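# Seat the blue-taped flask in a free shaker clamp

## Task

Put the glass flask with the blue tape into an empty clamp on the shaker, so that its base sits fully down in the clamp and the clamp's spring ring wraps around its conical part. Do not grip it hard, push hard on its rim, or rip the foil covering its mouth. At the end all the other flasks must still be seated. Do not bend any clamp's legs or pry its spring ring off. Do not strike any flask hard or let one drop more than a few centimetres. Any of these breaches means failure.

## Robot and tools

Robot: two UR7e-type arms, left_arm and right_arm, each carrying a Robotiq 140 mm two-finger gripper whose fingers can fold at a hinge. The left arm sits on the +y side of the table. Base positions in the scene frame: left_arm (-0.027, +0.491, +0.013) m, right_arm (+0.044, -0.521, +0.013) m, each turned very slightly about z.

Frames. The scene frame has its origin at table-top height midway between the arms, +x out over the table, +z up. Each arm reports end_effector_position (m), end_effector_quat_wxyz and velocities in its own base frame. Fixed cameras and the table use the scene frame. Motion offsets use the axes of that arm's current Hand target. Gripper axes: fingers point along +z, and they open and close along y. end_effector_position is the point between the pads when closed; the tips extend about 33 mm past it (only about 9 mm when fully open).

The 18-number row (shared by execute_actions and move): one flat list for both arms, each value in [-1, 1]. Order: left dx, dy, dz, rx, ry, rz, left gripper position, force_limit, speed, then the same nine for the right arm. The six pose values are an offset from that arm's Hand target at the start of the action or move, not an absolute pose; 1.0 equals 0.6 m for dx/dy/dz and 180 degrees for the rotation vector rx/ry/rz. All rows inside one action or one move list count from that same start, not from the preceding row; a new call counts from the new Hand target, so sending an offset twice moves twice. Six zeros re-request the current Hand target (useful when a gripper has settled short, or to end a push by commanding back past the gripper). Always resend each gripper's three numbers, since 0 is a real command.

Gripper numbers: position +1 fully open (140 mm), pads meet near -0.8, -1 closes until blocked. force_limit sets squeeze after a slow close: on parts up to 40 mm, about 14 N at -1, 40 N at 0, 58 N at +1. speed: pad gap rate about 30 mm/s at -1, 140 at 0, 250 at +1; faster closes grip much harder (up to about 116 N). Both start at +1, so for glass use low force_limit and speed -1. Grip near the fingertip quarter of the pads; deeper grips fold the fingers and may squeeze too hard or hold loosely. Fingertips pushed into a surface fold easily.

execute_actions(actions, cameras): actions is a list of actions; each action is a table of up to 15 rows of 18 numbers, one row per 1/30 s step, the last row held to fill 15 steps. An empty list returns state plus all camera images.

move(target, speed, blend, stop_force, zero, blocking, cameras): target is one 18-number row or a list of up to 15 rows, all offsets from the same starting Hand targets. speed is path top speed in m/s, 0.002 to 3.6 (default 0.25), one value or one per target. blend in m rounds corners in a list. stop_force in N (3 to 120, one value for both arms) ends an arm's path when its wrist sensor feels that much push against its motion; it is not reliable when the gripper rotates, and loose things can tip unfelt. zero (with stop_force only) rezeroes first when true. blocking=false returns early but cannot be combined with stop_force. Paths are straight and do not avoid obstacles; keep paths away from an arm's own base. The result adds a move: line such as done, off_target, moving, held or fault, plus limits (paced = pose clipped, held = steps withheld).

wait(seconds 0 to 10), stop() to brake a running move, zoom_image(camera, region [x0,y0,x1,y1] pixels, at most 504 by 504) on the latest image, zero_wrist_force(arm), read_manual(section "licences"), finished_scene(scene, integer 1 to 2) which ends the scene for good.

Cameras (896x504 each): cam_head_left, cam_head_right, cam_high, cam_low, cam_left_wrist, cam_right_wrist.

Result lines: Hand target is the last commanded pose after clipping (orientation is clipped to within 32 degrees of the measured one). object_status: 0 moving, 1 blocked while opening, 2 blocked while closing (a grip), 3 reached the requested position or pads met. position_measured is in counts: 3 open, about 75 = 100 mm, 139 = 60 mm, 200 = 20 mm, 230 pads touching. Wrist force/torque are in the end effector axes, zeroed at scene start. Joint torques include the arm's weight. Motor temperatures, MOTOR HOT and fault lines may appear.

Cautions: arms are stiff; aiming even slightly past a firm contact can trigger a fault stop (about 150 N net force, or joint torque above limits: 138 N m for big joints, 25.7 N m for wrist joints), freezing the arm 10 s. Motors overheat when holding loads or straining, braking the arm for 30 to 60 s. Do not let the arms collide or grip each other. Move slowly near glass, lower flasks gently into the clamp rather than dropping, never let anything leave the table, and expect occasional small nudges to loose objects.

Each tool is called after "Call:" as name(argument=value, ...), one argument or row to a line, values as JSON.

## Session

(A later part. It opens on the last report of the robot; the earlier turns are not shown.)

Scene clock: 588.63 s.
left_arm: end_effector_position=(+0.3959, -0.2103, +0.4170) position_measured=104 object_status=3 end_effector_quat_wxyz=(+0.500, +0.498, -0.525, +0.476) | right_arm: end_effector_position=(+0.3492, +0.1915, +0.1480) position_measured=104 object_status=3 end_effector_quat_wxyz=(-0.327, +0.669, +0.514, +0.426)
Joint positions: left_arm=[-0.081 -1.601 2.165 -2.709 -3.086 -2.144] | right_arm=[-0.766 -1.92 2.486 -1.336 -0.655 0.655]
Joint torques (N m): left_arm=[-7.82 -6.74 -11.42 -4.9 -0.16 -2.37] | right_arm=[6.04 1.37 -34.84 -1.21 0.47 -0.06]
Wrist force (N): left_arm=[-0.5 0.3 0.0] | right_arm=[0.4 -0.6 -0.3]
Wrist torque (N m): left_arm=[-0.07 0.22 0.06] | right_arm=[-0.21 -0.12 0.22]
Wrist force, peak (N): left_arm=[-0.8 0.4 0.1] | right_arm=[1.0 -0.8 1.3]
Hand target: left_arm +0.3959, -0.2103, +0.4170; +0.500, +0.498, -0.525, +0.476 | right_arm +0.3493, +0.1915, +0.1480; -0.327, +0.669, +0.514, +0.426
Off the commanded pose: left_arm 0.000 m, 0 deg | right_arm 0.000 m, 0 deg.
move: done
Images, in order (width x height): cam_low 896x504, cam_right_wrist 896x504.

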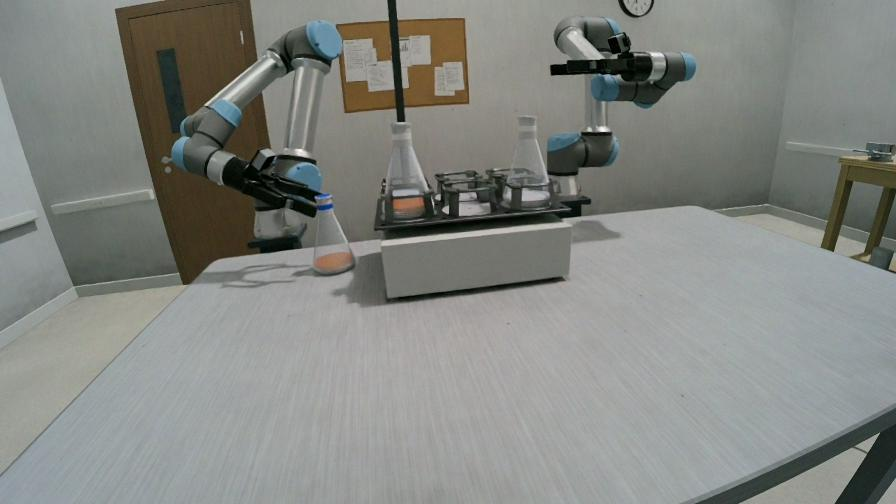

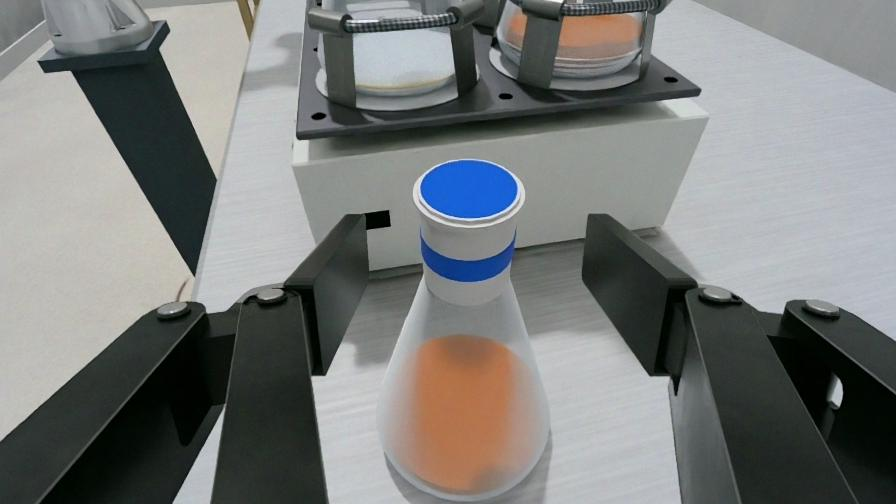

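Call:
move(
  target=[0,0,0,0,0,0,0.2,-1,-1,-0.006,0,0.033,0,0,0,0.2,-1,-1],
  speed=0.08,
  cameras=["cam_right_wrist","cam_low"],
)

Call:
zoom_image(
  camera="cam_low",
  region=[240, 160, 400, 290],
)

Scene clock: 604.80 s.
left_arm: end_effector_position=(+0.3959, -0.2103, +0.4170) position_measured=104 object_status=3 end_effector_quat_wxyz=(+0.500, +0.498, -0.525, +0.476) | right_arm: end_effector_position=(+0.3534, +0.2074, +0.1363) position_measured=104 object_status=3 end_effector_quat_wxyz=(-0.327, +0.669, +0.513, +0.426)
Joint positions: left_arm=[-0.081 -1.601 2.165 -2.709 -3.086 -2.144] | right_arm=[-0.709 -1.897 2.522 -1.449 -0.614 0.724]
Joint torques (N m): left_arm=[-7.45 -6.75 -11.33 -5.09 -0.25 -2.45] | right_arm=[-5.74 -16.68 -32.71 0.34 -1.26 -2.18]
Wrist force (N): left_arm=[-0.5 0.3 0.0] | right_arm=[0.2 -0.7 -0.1]
Wrist torque (N m): left_arm=[-0.05 0.22 0.06] | right_arm=[-0.23 -0.12 0.22]
Wrist force, peak (N): left_arm=[-0.8 0.5 0.1] | right_arm=[0.8 -0.4 -1.2]
Hand target: left_arm +0.3959, -0.2103, +0.4170; +0.500, +0.498, -0.525, +0.476 | right_arm +0.3535, +0.2074, +0.1364; -0.327, +0.669, +0.514, +0.426
Off the commanded pose: left_arm 0.000 m, 0 deg | right_arm 0.000 m, 0 deg.
move: done
Images, in order (width x height): cam_low 896x504, cam_right_wrist 896x504.

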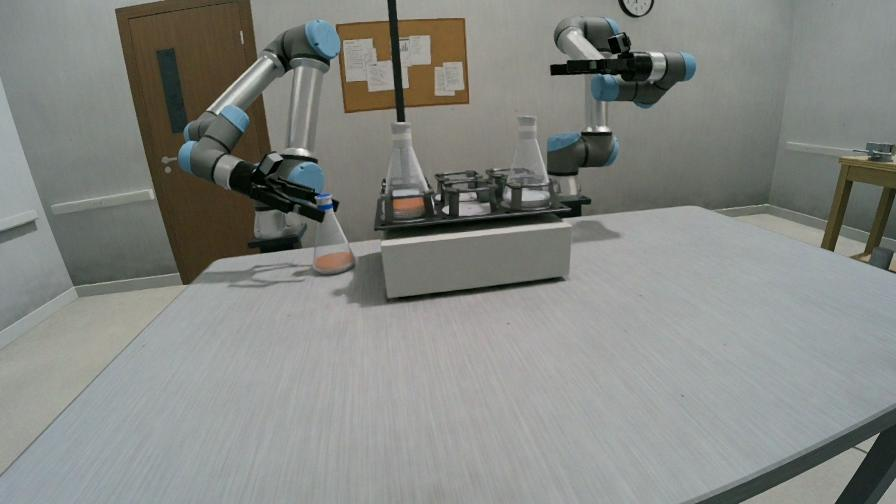

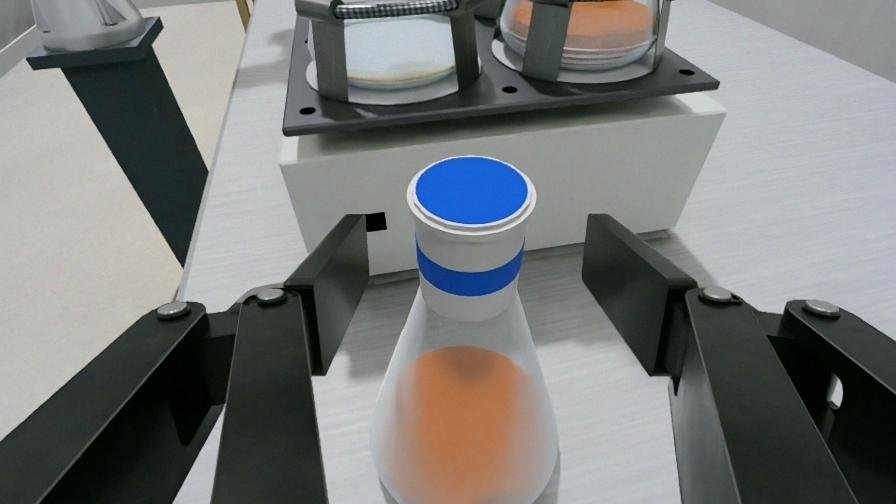

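Scaled by 3.150 from the camera's 896x504 image, which has a finer 1280x720 frame.

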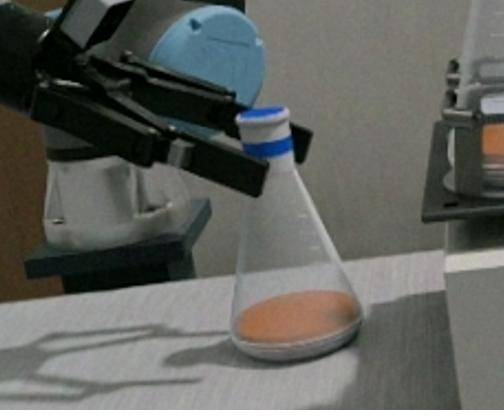

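Call:
move(
  target=[0,0,0,0,0,0,0.2,-1,-1,0.005,0,-0.01,0,0,0,0.2,-1,-1],
  speed=0.05,
)

Call:
execute_actions(
  actions=[
    [[0,0,0,0,0,0,0.2,-1,-1,0,0,0,0,0,0,-1,-1,-1]],
    [[0,0,0,0,0,0,0.2,-1,-1,0,0,0,0,0,0,-1,-1,-1]],
    [[0,0,0,0,0,0,0.2,-1,-1,0,0,0,0,0,0,-1,-1,-1]],
    [[0,0,0,0,0,0,0.2,-1,-1,0,0,0,0,0,0,-1,-1,-1]],
  ],
  cameras=["cam_right_wrist","cam_low"],
)

Call:
zoom_image(
  camera="cam_low",
  region=[240, 160, 400, 290],
)

Scene clock: 626.93 s.
left_arm: end_effector_position=(+0.3959, -0.2103, +0.4170) position_measured=104 object_status=3 end_effector_quat_wxyz=(+0.500, +0.498, -0.525, +0.476) | right_arm: end_effector_position=(+0.3525, +0.2032, +0.1417) position_measured=104 object_status=3 end_effector_quat_wxyz=(-0.327, +0.669, +0.514, +0.426) end_effector_velocity=(+0.001, +0.000, +0.000) end_effector_angular_velocity=(-0.004, -0.005, +0.002)
Joint positions: left_arm=[-0.081 -1.601 2.165 -2.709 -3.086 -2.144] | right_arm=[-0.724 -1.909 2.508 -1.409 -0.625 0.705]
Joint velocities: left_arm=[within noise] | right_arm=[0.002 0 0 -0.006 0 0]
Joint torques (N m): left_arm=[-7.72 -6.69 -12.92 -4.82 -0.05 -2.34] | right_arm=[5.56 0.45 -16.54 -2.96 1.28 1.52]
Wrist force (N): left_arm=[-0.4 0.3 0.0] | right_arm=[0.1 -0.9 -0.1]
Wrist torque (N m): left_arm=[-0.06 0.20 0.06] | right_arm=[-0.28 -0.08 0.21]
Wrist force, peak (N): left_arm=[-0.7 0.7 -0.1] | right_arm=[0.4 -0.9 -0.4]
Hand target: left_arm +0.3959, -0.2103, +0.4170; +0.500, +0.498, -0.525, +0.476 | right_arm +0.3524, +0.2033, +0.1416; -0.327, +0.669, +0.514, +0.426
Off the commanded pose: left_arm 0.000 m, 0 deg | right_arm 0.000 m, 0 deg.
move: done

Scene clock: 629.13 s.
left_arm: end_effector_position=(+0.3959, -0.2103, +0.4170) position_measured=104 object_status=3 end_effector_quat_wxyz=(+0.500, +0.498, -0.525, +0.476) | right_arm: end_effector_position=(+0.3524, +0.2033, +0.1416) position_measured=178 object_status=2 end_effector_quat_wxyz=(-0.327, +0.669, +0.514, +0.426)
Joint positions: left_arm=[-0.081 -1.601 2.165 -2.709 -3.086 -2.144] | right_arm=[-0.723 -1.909 2.508 -1.41 -0.625 0.706]
Joint torques (N m): left_arm=[-7.11 -6.3 -11.56 -5.03 -0.33 -2.49] | right_arm=[3.78 5.27 -16.64 0.23 3.88 1.01]
Wrist force (N): left_arm=[-0.5 0.5 -0.1] | right_arm=[-3.2 -0.9 1.1]
Wrist torque (N m): left_arm=[-0.02 0.22 0.06] | right_arm=[-0.28 -0.03 0.19]
Wrist force, peak (N): left_arm=[-0.7 0.3 0.1] | right_arm=[-3.4 -0.6 1.2]
Hand target: left_arm +0.3959, -0.2103, +0.4170; +0.500, +0.498, -0.525, +0.476 | right_arm +0.3524, +0.2033, +0.1416; -0.327, +0.669, +0.514, +0.426
Off the commanded pose: left_arm 0.000 m, 0 deg | right_arm 0.000 m, 0 deg.
Images, in order (width x height): cam_low 896x504, cam_right_wrist 896x504.

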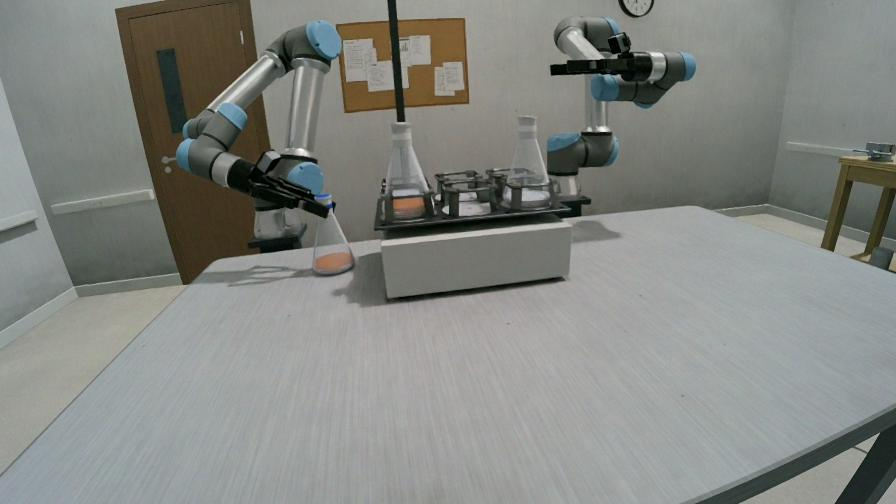

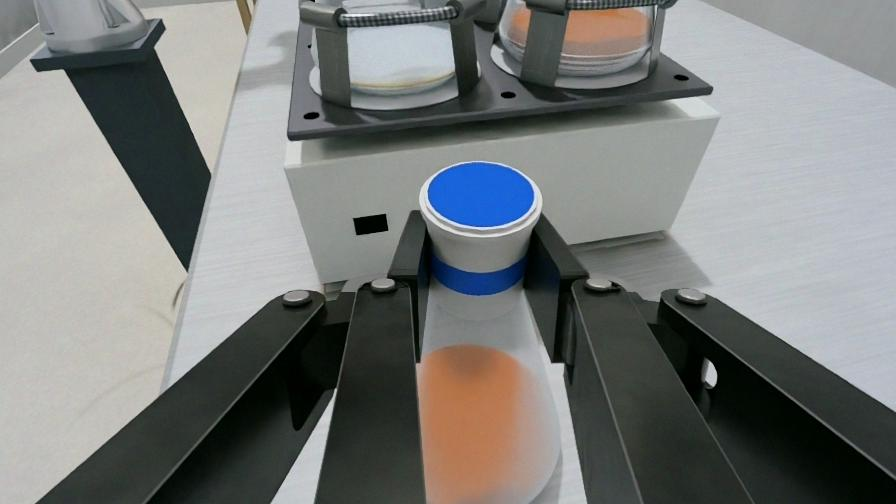

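Scaled by 3.150 from the camera's 896x504 image, which has a finer 1280x720 frame.

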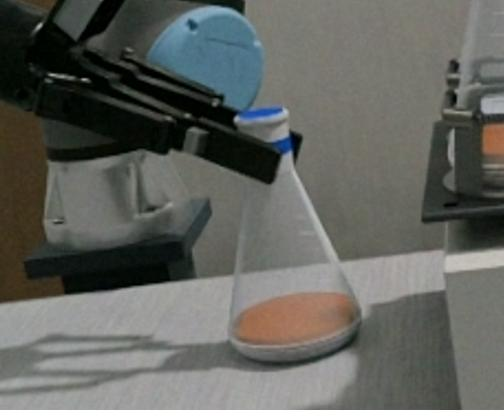

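Call:
move(
  target=[
    [0,0,0,0,0,0,0.2,-1,-1,0.529,0,-0.2465,0,0,0,-1,-1,-1],
    [0,0,0,0,0,0,0.2,-1,-1,0.770,-0.174,0.271,0,0,0,-1,-1,-1],
  ],
  speed=[0.12,0.2],
  blend=0.02,
  cameras=["cam_right_wrist","cam_low","cam_left_wrist","cam_head_left"],
)

Scene clock: 657.20 s.
left_arm: end_effector_position=(+0.3959, -0.2103, +0.4170) position_measured=104 object_status=3 end_effector_quat_wxyz=(+0.500, +0.498, -0.525, +0.476) | right_arm: end_effector_position=(+0.3404, +0.5616, +0.4913) position_measured=178 object_status=2 end_effector_quat_wxyz=(-0.327, +0.669, +0.514, +0.426)
Joint positions: left_arm=[-0.081 -1.601 2.165 -2.709 -3.086 -2.144] | right_arm=[0.48 -1.751 1.852 -2.637 -0.84 2.708]
Joint torques (N m): left_arm=[-6.6 -7.6 -11.89 -5.03 -0.32 -2.77] | right_arm=[6 -14.71 -19.89 -4.85 2.11 0.54]
Wrist force (N): left_arm=[-0.6 0.5 0.1] | right_arm=[-3.8 -0.7 0.7]
Wrist torque (N m): left_arm=[-0.02 0.22 0.06] | right_arm=[-0.23 0.08 0.21]
Wrist force, peak (N): left_arm=[-0.8 0.4 0.1] | right_arm=[-5.6 -0.6 1.9]
Hand target: left_arm +0.3959, -0.2103, +0.4170; +0.500, +0.498, -0.525, +0.476 | right_arm +0.3404, +0.5617, +0.4913; -0.327, +0.669, +0.514, +0.426
Off the commanded pose: left_arm 0.000 m, 0 deg | right_arm 0.000 m, 0 deg.
move: done
Images, in order (width x height): cam_head_left 896x504, cam_low 896x504, cam_left_wrist 896x504, cam_right_wrist 896x504.

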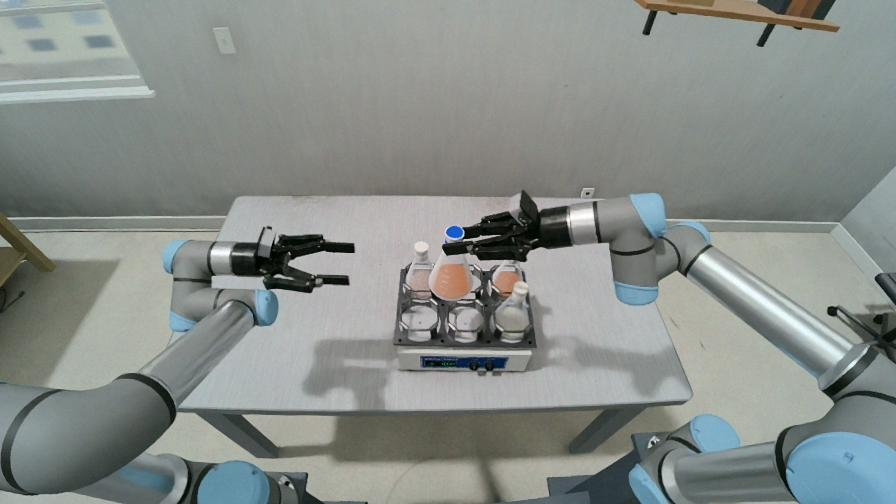

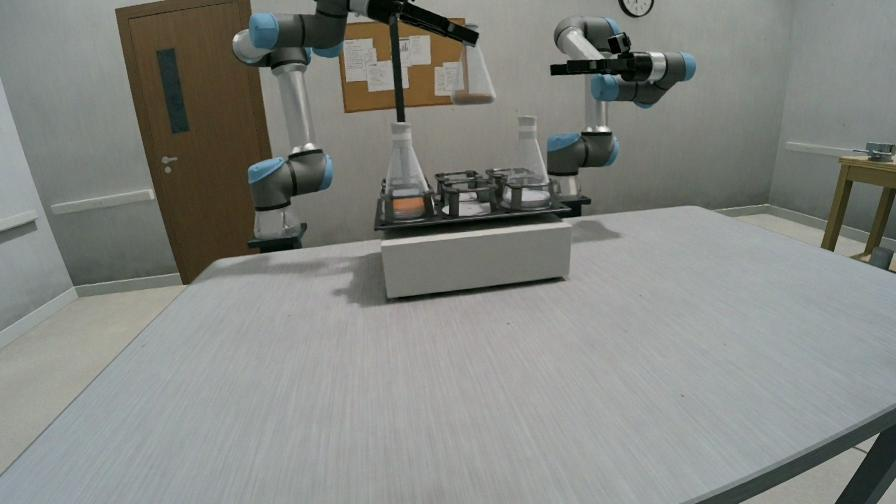

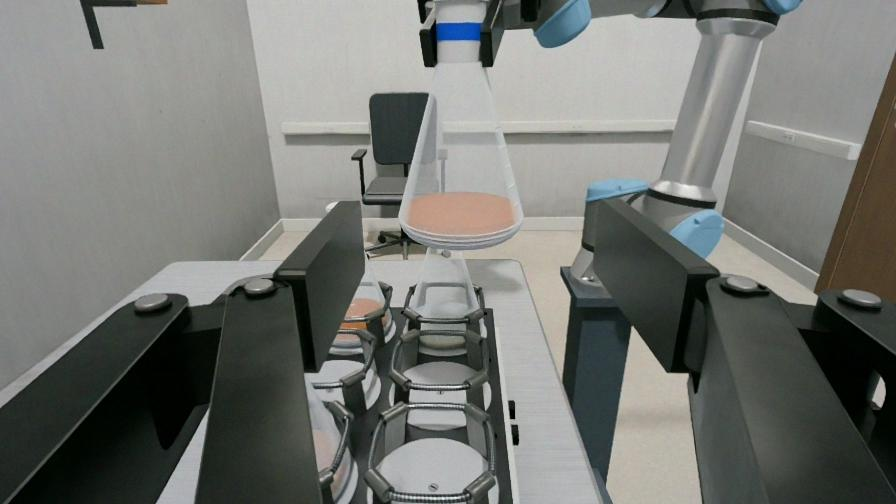

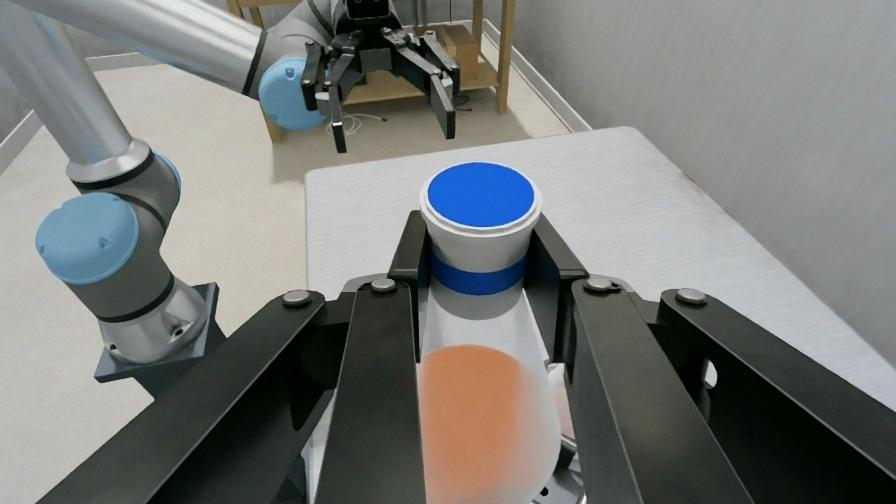

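Call:
move(
  target=[
    [0,0,0,0,0,0,0.2,-1,-1,0.045,0.010,0.097,0,0,0,-1,-1,-1],
    [0,0,0,0,0,0,0.2,-1,-1,-0.106,0.010,0.168,0,0,0,-1,-1,-1],
  ],
  speed=0.15,
  blend=0.02,
  cameras=["cam_low","cam_left_wrist","cam_head_right"],
)

Scene clock: 702.67 s.
left_arm: end_effector_position=(+0.3959, -0.2103, +0.4170) position_measured=104 object_status=3 end_effector_quat_wxyz=(+0.500, +0.498, -0.525, +0.476) | right_arm: end_effector_position=(+0.3629, +0.6223, +0.3909) position_measured=178 object_status=2 end_effector_quat_wxyz=(-0.327, +0.669, +0.514, +0.426)
Joint positions: left_arm=[-0.081 -1.601 2.165 -2.709 -3.086 -2.144] | right_arm=[0.582 -1.527 1.916 -2.972 -0.925 2.781]
Joint torques (N m): left_arm=[-6.51 -7.19 -12.45 -4.77 -0.29 -2.37] | right_arm=[-6.65 -38.41 -34.03 -4.42 3.57 1.76]
Wrist force (N): left_arm=[-0.6 0.3 -0.1] | right_arm=[-3.4 -0.6 1.2]
Wrist torque (N m): left_arm=[-0.06 0.23 0.06] | right_arm=[-0.19 0.04 0.04]
Wrist force, peak (N): left_arm=[-0.8 0.4 0.0] | right_arm=[-6.3 -0.7 2.3]
Hand target: left_arm +0.3959, -0.2103, +0.4170; +0.500, +0.498, -0.525, +0.476 | right_arm +0.3629, +0.6223, +0.3910; -0.327, +0.669, +0.514, +0.426
Off the commanded pose: left_arm 0.000 m, 0 deg | right_arm 0.000 m, 0 deg.
move: done
Images, in order (width x height): cam_head_right 896x504, cam_low 896x504, cam_left_wrist 896x504.

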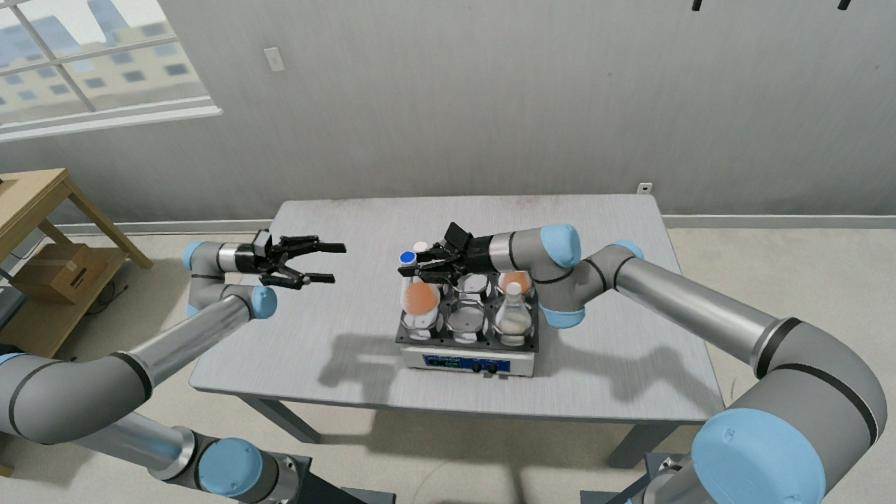

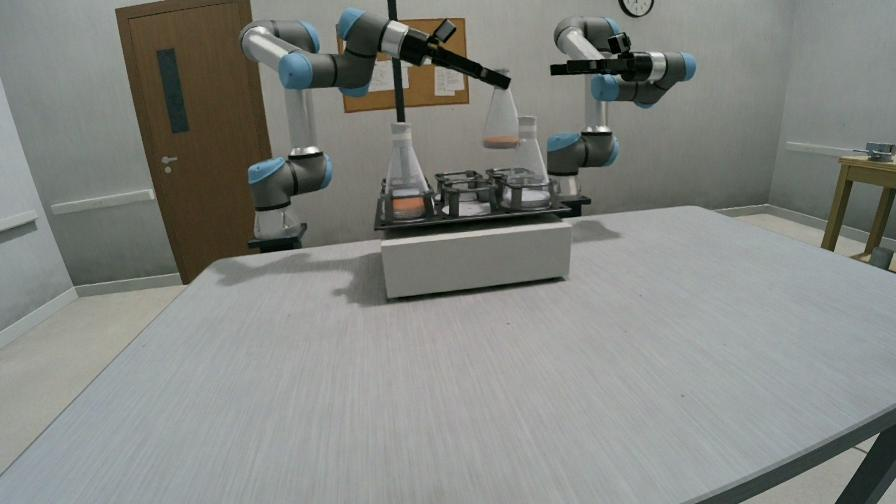

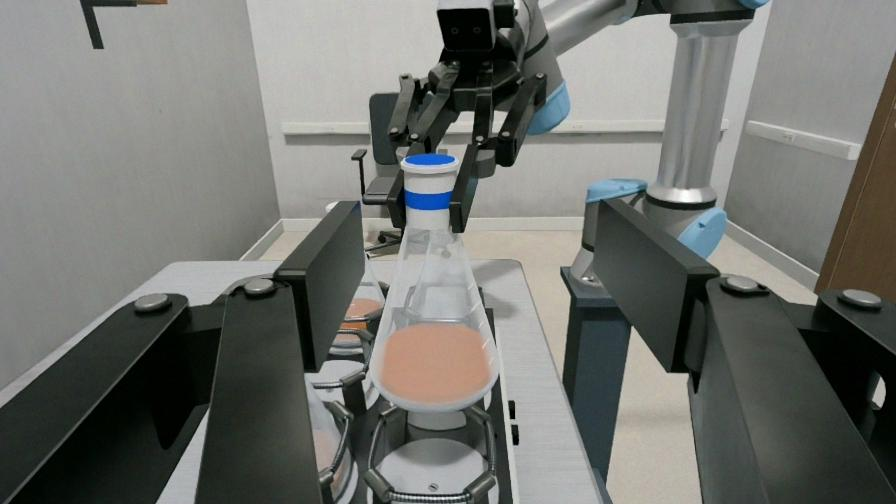

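Call:
move(
  target=[0,0,0,0,0,0,0.2,-1,-1,-0.056,-0.008,0.058,0,0,0,-1,-1,-1],
  speed=0.08,
  stop_force=10,
  cameras=["cam_low","cam_left_wrist"],
)

Call:
zoom_image(
  camera="cam_left_wrist",
  region=[330, 230, 550, 504],
)

Call:
zoom_image(
  camera="cam_low",
  region=[370, 60, 580, 240],
)

Scene clock: 717.33 s.
left_arm: end_effector_position=(+0.3959, -0.2103, +0.4170) position_measured=104 object_status=3 end_effector_quat_wxyz=(+0.500, +0.498, -0.525, +0.476) | right_arm: end_effector_position=(+0.3627, +0.6402, +0.3458) position_measured=178 object_status=2 end_effector_quat_wxyz=(-0.327, +0.669, +0.514, +0.426)
Joint positions: left_arm=[-0.081 -1.601 2.165 -2.709 -3.086 -2.144] | right_arm=[0.615 -1.441 1.951 -3.106 -0.953 2.803]
Joint torques (N m): left_arm=[-7.62 -6.93 -12.29 -4.82 -0.16 -2.34] | right_arm=[-7.32 -40.71 -38.99 -5.91 3.63 -2.17]
Wrist force (N): left_arm=[-0.7 0.4 0.0] | right_arm=[-3.4 -0.6 1.2]
Wrist torque (N m): left_arm=[-0.04 0.25 0.06] | right_arm=[-0.16 0.06 0.02]
Wrist force, peak (N): left_arm=[-0.7 0.7 -0.1] | right_arm=[-4.7 -1.0 2.3]
Hand target: left_arm +0.3959, -0.2103, +0.4170; +0.500, +0.498, -0.525, +0.476 | right_arm +0.3627, +0.6402, +0.3458; -0.327, +0.669, +0.514, +0.426
Off the commanded pose: left_arm 0.000 m, 0 deg | right_arm 0.000 m, 0 deg.
move: done
Images, in order (width x height): cam_low 896x504, cam_left_wrist 896x504.

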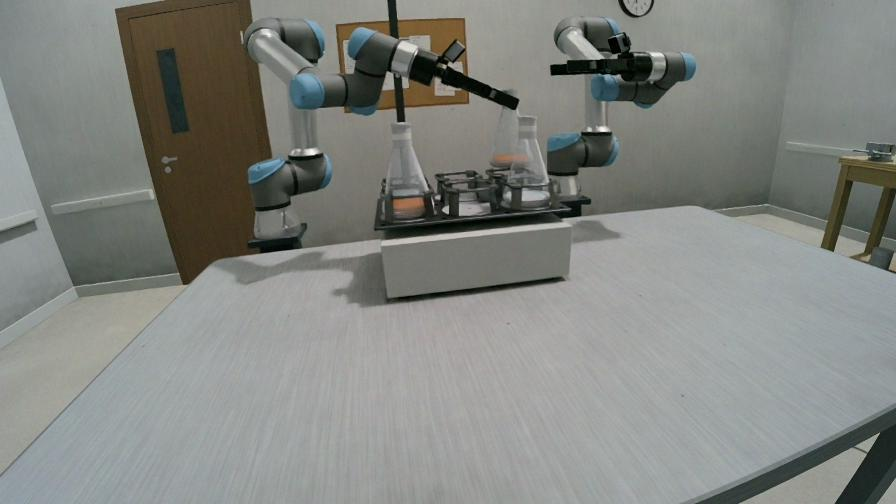

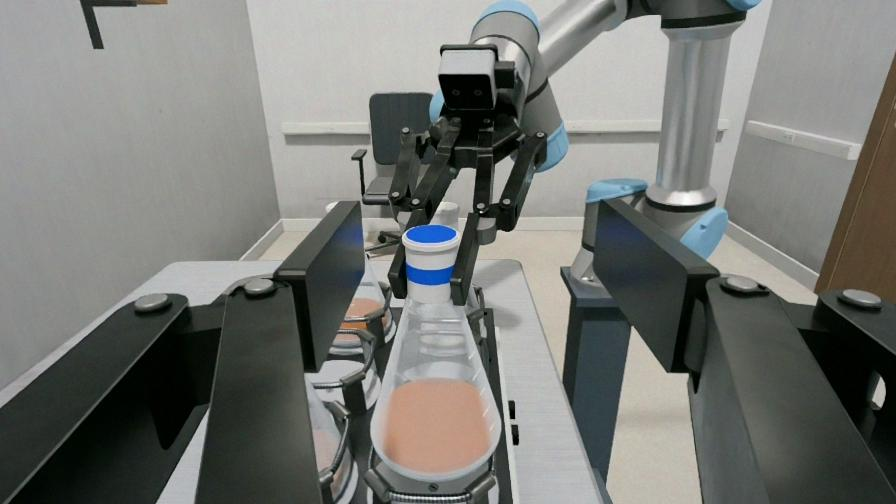

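Scaled by 1.839 from the camera's 896x504 image, which has a finer 1280x720 frame.

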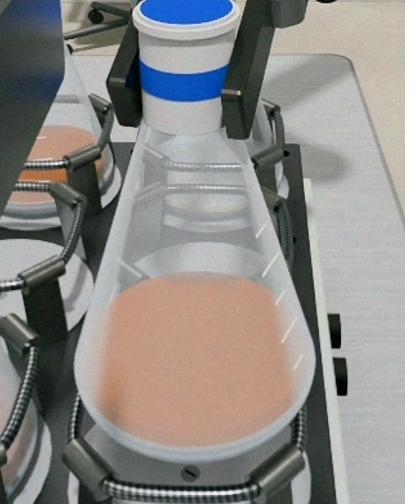

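Scaled by 2.400 from the camera's 896x504 image, which has a finer 1280x720 frame.

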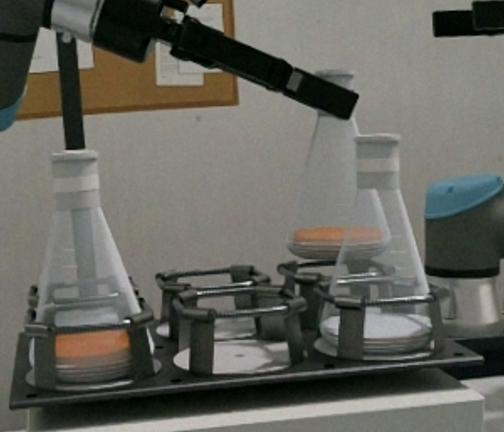

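Call:
move(
  target=[0,0,0,0,0,0,0.2,-1,-1,-0.0453,0,0.0211,0,0,0,-1,-1,-1],
  speed=0.02,
  stop_force=8,
  cameras=["cam_low","cam_left_wrist"],
)

Call:
zoom_image(
  camera="cam_left_wrist",
  region=[330, 230, 550, 504],
)

Call:
zoom_image(
  camera="cam_low",
  region=[370, 60, 580, 240],
)

Scene clock: 727.10 s.
left_arm: end_effector_position=(+0.3959, -0.2103, +0.4170) position_measured=104 object_status=3 end_effector_quat_wxyz=(+0.500, +0.498, -0.525, +0.476) | right_arm: end_effector_position=(+0.3627, +0.6402, +0.3311) position_measured=178 object_status=2 end_effector_quat_wxyz=(-0.327, +0.669, +0.514, +0.426)
Joint positions: left_arm=[-0.081 -1.601 2.165 -2.709 -3.086 -2.144] | right_arm=[0.615 -1.422 1.973 -3.146 -0.953 2.803]
Joint torques (N m): left_arm=[-7.74 -6.15 -12.17 -4.79 -0.57 -2.61] | right_arm=[5.06 -39.47 -36.04 -5.03 1.66 -1.87]
Wrist force (N): left_arm=[-0.3 0.4 0.1] | right_arm=[-0.1 1.0 -0.6]
Wrist torque (N m): left_arm=[-0.04 0.19 0.06] | right_arm=[-0.33 -0.03 -0.11]
Wrist force, peak (N): left_arm=[-0.8 0.5 0.3] | right_arm=[10.0 2.1 -6.7]
Hand target: left_arm +0.3959, -0.2103, +0.4170; +0.500, +0.498, -0.525, +0.476 | right_arm +0.3627, +0.6402, +0.3311; -0.327, +0.669, +0.514, +0.426 (not the last commanded pose)
Off the commanded pose: left_arm 0.000 m, 0 deg | right_arm 0.015 m, 0 deg.
move: contact (right_arm)
Images, in order (width x height): cam_low 896x504, cam_left_wrist 896x504.

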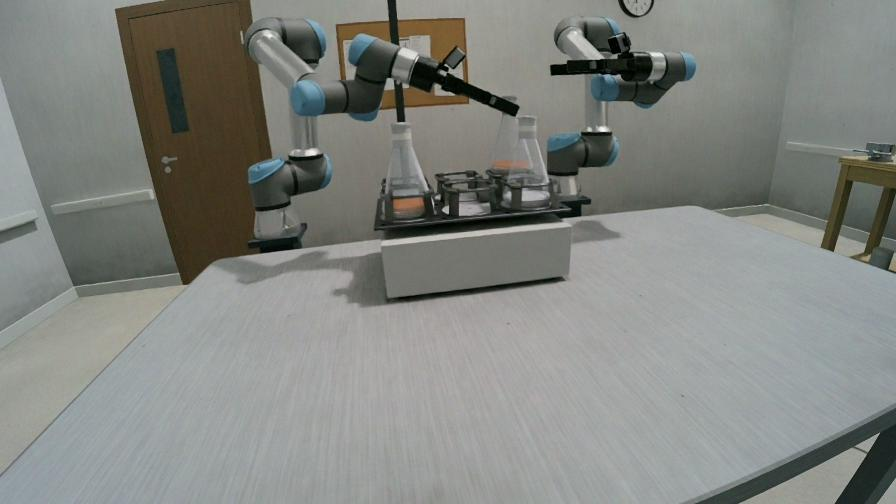

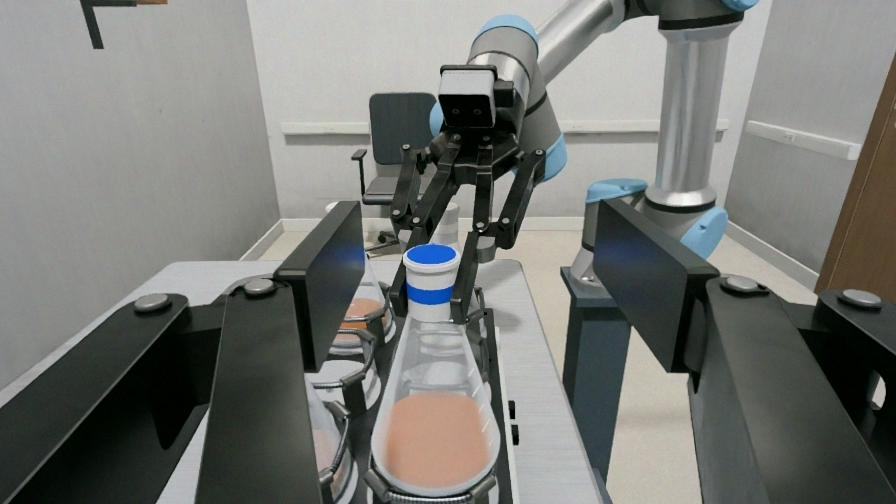

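Scaled by 1.839 from the camera's 896x504 image, which has a finer 1280x720 frame.

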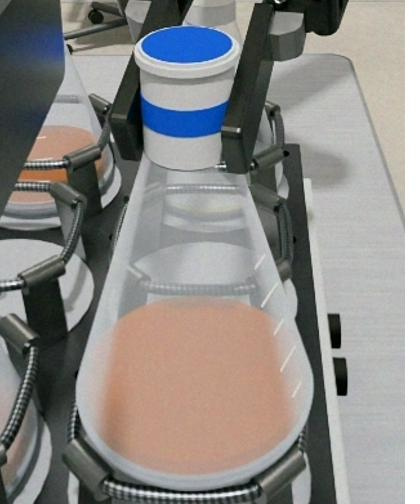

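Scaled by 2.400 from the camera's 896x504 image, which has a finer 1280x720 frame.

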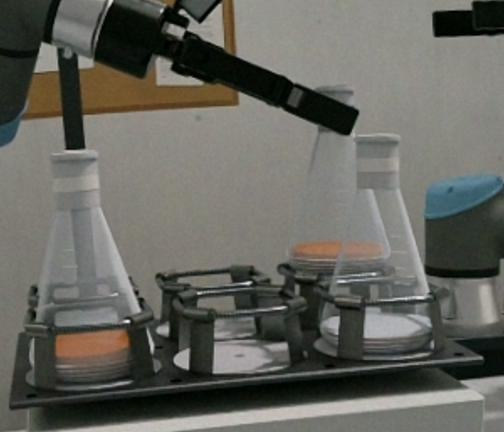

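Call:
move(
  target=[
    [0,0,0,0,0,0,0.2,-1,-1,0.006,0,-0.0028,0,0,0,-1,-1,-1],
    [0,0,0,0,0,0,0.2,-1,-1,0.0115,-0.0035,0.0088,0,0,0,-1,-1,-1],
  ],
  speed=0.03,
)

Call:
move(
  target=[0,0,0,0,0,0,0.2,-1,-1,-0.023,0,0.0106,0,0,0,-1,-1,-1],
  speed=0.01,
  stop_force=8,
  cameras=["cam_left_wrist","cam_low"],
)

Call:
zoom_image(
  camera="cam_left_wrist",
  region=[330, 230, 550, 504],
)

Call:
zoom_image(
  camera="cam_low",
  region=[370, 60, 580, 240],
)

Scene clock: 742.37 s.
left_arm: end_effector_position=(+0.3959, -0.2103, +0.4170) position_measured=104 object_status=3 end_effector_quat_wxyz=(+0.500, +0.498, -0.525, +0.476) | right_arm: end_effector_position=(+0.3628, +0.6483, +0.3351) position_measured=178 object_status=2 end_effector_quat_wxyz=(-0.327, +0.669, +0.513, +0.426)
Joint positions: left_arm=[-0.081 -1.601 2.165 -2.709 -3.086 -2.144] | right_arm=[0.63 -1.412 1.949 -3.138 -0.966 2.812]
Joint torques (N m): left_arm=[-7.63 -6.79 -12.23 -4.86 -0.18 -2.53] | right_arm=[-6.82 -41.86 -12.55 -4.91 3.2 -1.49]
Wrist force (N): left_arm=[-0.4 0.3 0.0] | right_arm=[-3.2 -0.5 1.1]
Wrist torque (N m): left_arm=[-0.06 0.20 0.06] | right_arm=[-0.17 0.05 0.03]
Wrist force, peak (N): left_arm=[-0.7 0.5 0.2] | right_arm=[-4.1 -0.4 1.0]
Hand target: left_arm +0.3959, -0.2103, +0.4170; +0.500, +0.498, -0.525, +0.476 | right_arm +0.3627, +0.6482, +0.3351; -0.327, +0.669, +0.514, +0.426
Off the commanded pose: left_arm 0.000 m, 0 deg | right_arm 0.000 m, 0 deg.
move: done

Scene clock: 743.53 s.
left_arm: end_effector_position=(+0.3959, -0.2103, +0.4170) position_measured=104 object_status=3 end_effector_quat_wxyz=(+0.500, +0.498, -0.525, +0.476) | right_arm: end_effector_position=(+0.3627, +0.6482, +0.3346) position_measured=178 object_status=2 end_effector_quat_wxyz=(-0.327, +0.669, +0.514, +0.426)
Joint positions: left_arm=[-0.081 -1.601 2.165 -2.709 -3.086 -2.144] | right_arm=[0.63 -1.411 1.95 -3.14 -0.966 2.812]
Joint torques (N m): left_arm=[-8 -7.39 -10.83 -4.71 -0.28 -2.46] | right_arm=[6.24 -36.11 -34.47 -2.04 -2.07 1.72]
Wrist force (N): left_arm=[-0.6 0.3 0.1] | right_arm=[4.7 -0.1 -3.3]
Wrist torque (N m): left_arm=[-0.06 0.25 0.06] | right_arm=[-0.15 -0.16 0.15]
Wrist force, peak (N): left_arm=[-0.5 0.5 0.4] | right_arm=[9.4 0.6 -5.8]
Hand target: left_arm +0.3959, -0.2103, +0.4170; +0.500, +0.498, -0.525, +0.476 | right_arm +0.3627, +0.6482, +0.3346; -0.327, +0.669, +0.514, +0.426 (not the last commanded pose)
Off the commanded pose: left_arm 0.000 m, 0 deg | right_arm 0.015 m, 0 deg.
move: contact (right_arm)
Images, in order (width x height): cam_low 896x504, cam_left_wrist 896x504.

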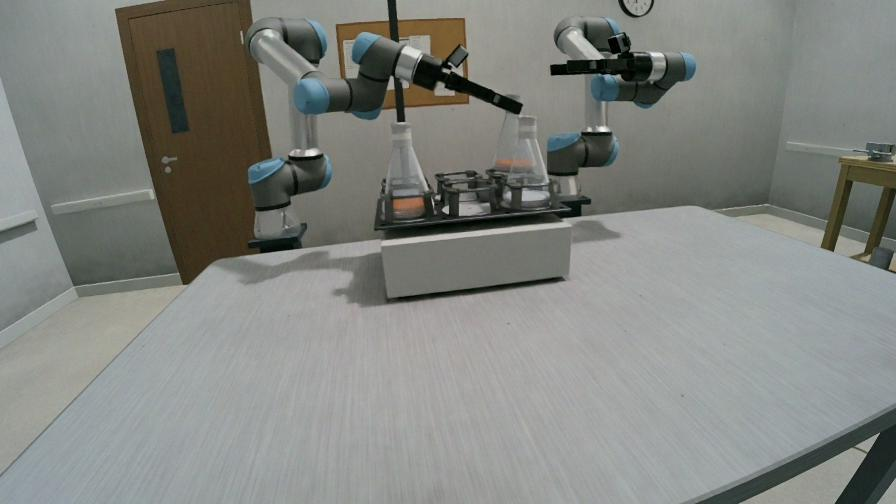

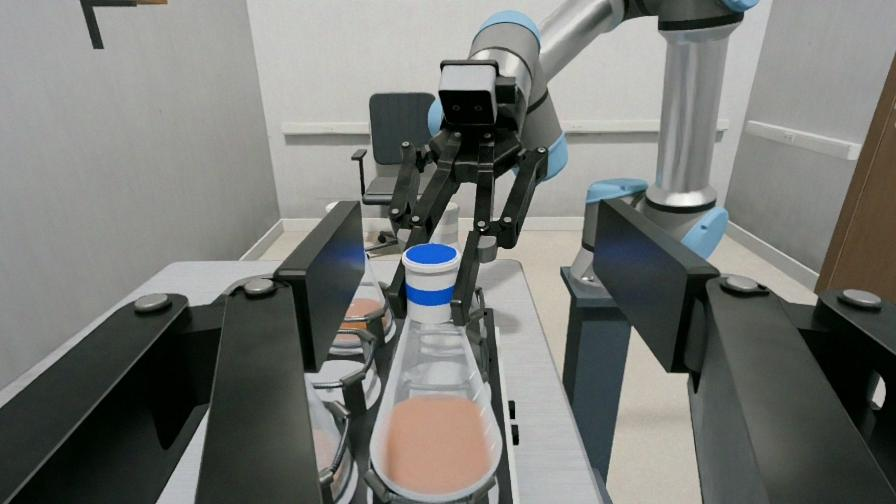

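Scaled by 1.839 from the camera's 896x504 image, which has a finer 1280x720 frame.

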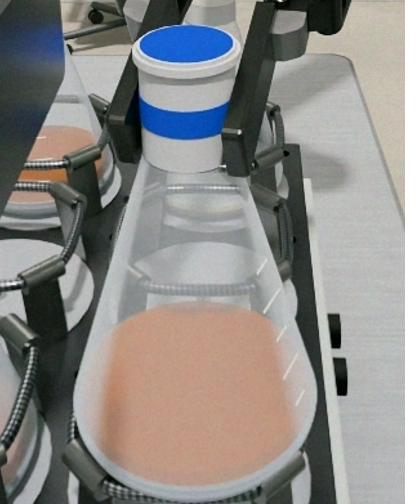

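Scaled by 2.400 from the camera's 896x504 image, which has a finer 1280x720 frame.

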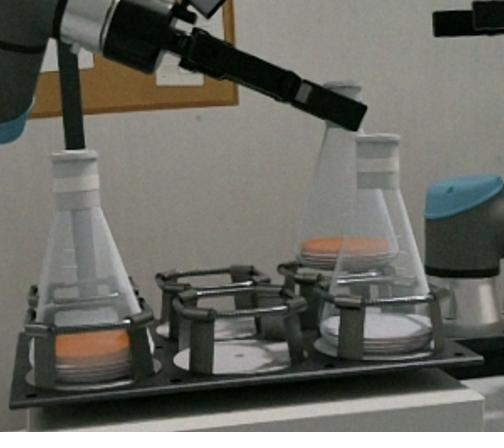

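Call:
move(
  target=[
    [0,0,0,0,0,0,0.2,-1,-1,0.008,0,-0.0035,0,0,0,-1,-1,-1],
    [0,0,0,0,0,0,0.2,-1,-1,0.0005,0.0047,-0.0195,0,0,0,-1,-1,-1],
  ],
  speed=0.03,
)

Call:
move(
  target=[0,0,0,0,0,0,0.2,-1,-1,-0.053,0,0.0247,0,0,0,-1,-1,-1],
  speed=0.01,
  stop_force=30,
  cameras=["cam_left_wrist","cam_low"],
)

Call:
zoom_image(
  camera="cam_left_wrist",
  region=[330, 230, 550, 504],
)

Call:
zoom_image(
  camera="cam_low",
  region=[370, 60, 580, 240],
)

Scene clock: 764.30 s.
left_arm: end_effector_position=(+0.3959, -0.2103, +0.4170) position_measured=104 object_status=3 end_effector_quat_wxyz=(+0.500, +0.498, -0.525, +0.476) | right_arm: end_effector_position=(+0.3626, +0.6372, +0.3398) position_measured=178 object_status=2 end_effector_quat_wxyz=(-0.327, +0.669, +0.514, +0.426)
Joint positions: left_arm=[-0.081 -1.601 2.165 -2.709 -3.086 -2.144] | right_arm=[0.61 -1.44 1.967 -3.121 -0.949 2.799]
Joint torques (N m): left_arm=[-7.36 -7.46 -11.07 -5.08 -0.17 -2.48] | right_arm=[3.91 -16.15 -38.79 -3.13 -1.09 1.42]
Wrist force (N): left_arm=[-0.3 0.3 0.2] | right_arm=[-3.2 -1.0 1.0]
Wrist torque (N m): left_arm=[-0.06 0.20 0.06] | right_arm=[-0.24 0.02 0.18]
Wrist force, peak (N): left_arm=[-0.8 0.3 0.2] | right_arm=[5.2 0.1 -3.4]
Hand target: left_arm +0.3959, -0.2103, +0.4170; +0.500, +0.498, -0.525, +0.476 | right_arm +0.3627, +0.6374, +0.3398; -0.327, +0.669, +0.514, +0.426
Off the commanded pose: left_arm 0.000 m, 0 deg | right_arm 0.000 m, 0 deg.
move: done

Scene clock: 767.07 s.
left_arm: end_effector_position=(+0.3959, -0.2103, +0.4170) position_measured=104 object_status=3 end_effector_quat_wxyz=(+0.500, +0.498, -0.525, +0.476) | right_arm: end_effector_position=(+0.3627, +0.6374, +0.3232) position_measured=178 object_status=2 end_effector_quat_wxyz=(-0.327, +0.669, +0.514, +0.426)
Joint positions: left_arm=[-0.081 -1.601 2.165 -2.709 -3.086 -2.144] | right_arm=[0.61 -1.417 1.99 -3.167 -0.949 2.8]
Joint torques (N m): left_arm=[-7.47 -7.5 -11.66 -4.57 -0.45 -2.41] | right_arm=[1.47 -29.84 -24.62 4.2 0.37 1.18]
Wrist force (N): left_arm=[-0.3 0.4 0.1] | right_arm=[16.8 7.0 -8.4]
Wrist torque (N m): left_arm=[-0.03 0.19 0.06] | right_arm=[-0.54 -0.38 -0.16]
Wrist force, peak (N): left_arm=[-0.6 0.7 0.2] | right_arm=[25.2 8.3 -13.6]
Hand target: left_arm +0.3959, -0.2103, +0.4170; +0.500, +0.498, -0.525, +0.476 | right_arm +0.3627, +0.6374, +0.3232; -0.327, +0.669, +0.514, +0.426 (not the last commanded pose)
Off the commanded pose: left_arm 0.000 m, 0 deg | right_arm 0.019 m, 0 deg.
move: contact (right_arm)
Images, in order (width x height): cam_low 896x504, cam_left_wrist 896x504.

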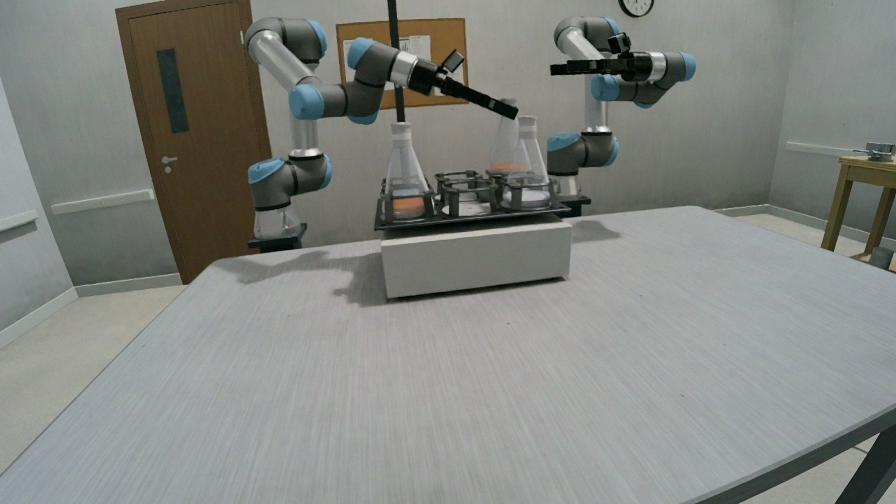

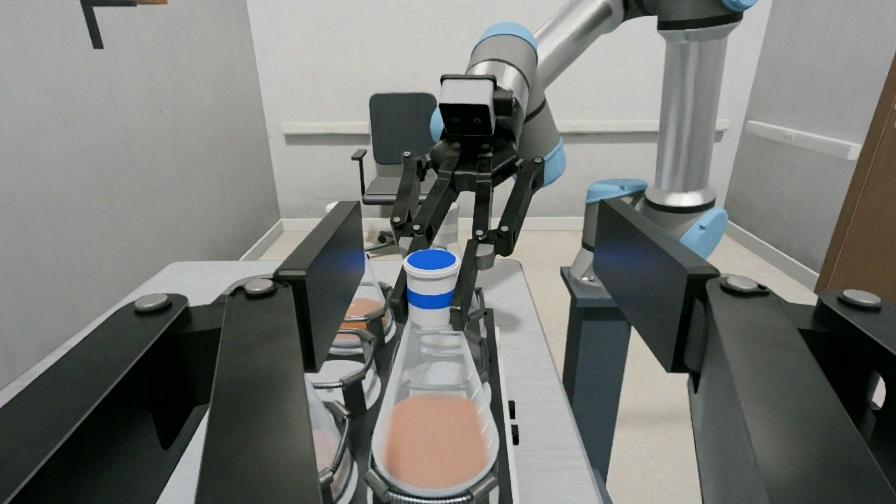

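Scaled by 1.839 from the camera's 896x504 image, which has a finer 1280x720 frame.

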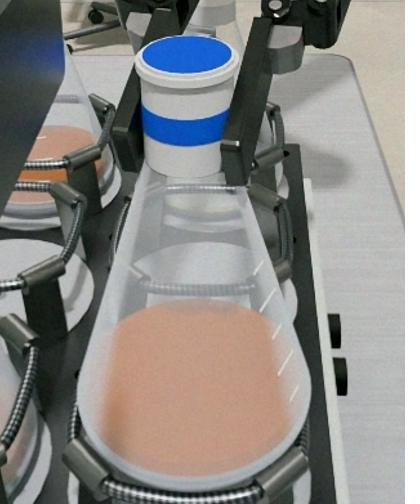

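Scaled by 2.400 from the camera's 896x504 image, which has a finer 1280x720 frame.

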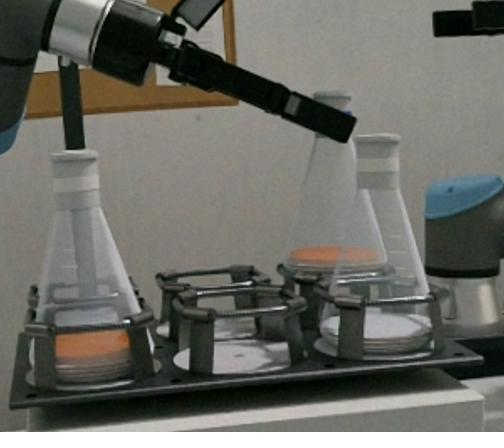

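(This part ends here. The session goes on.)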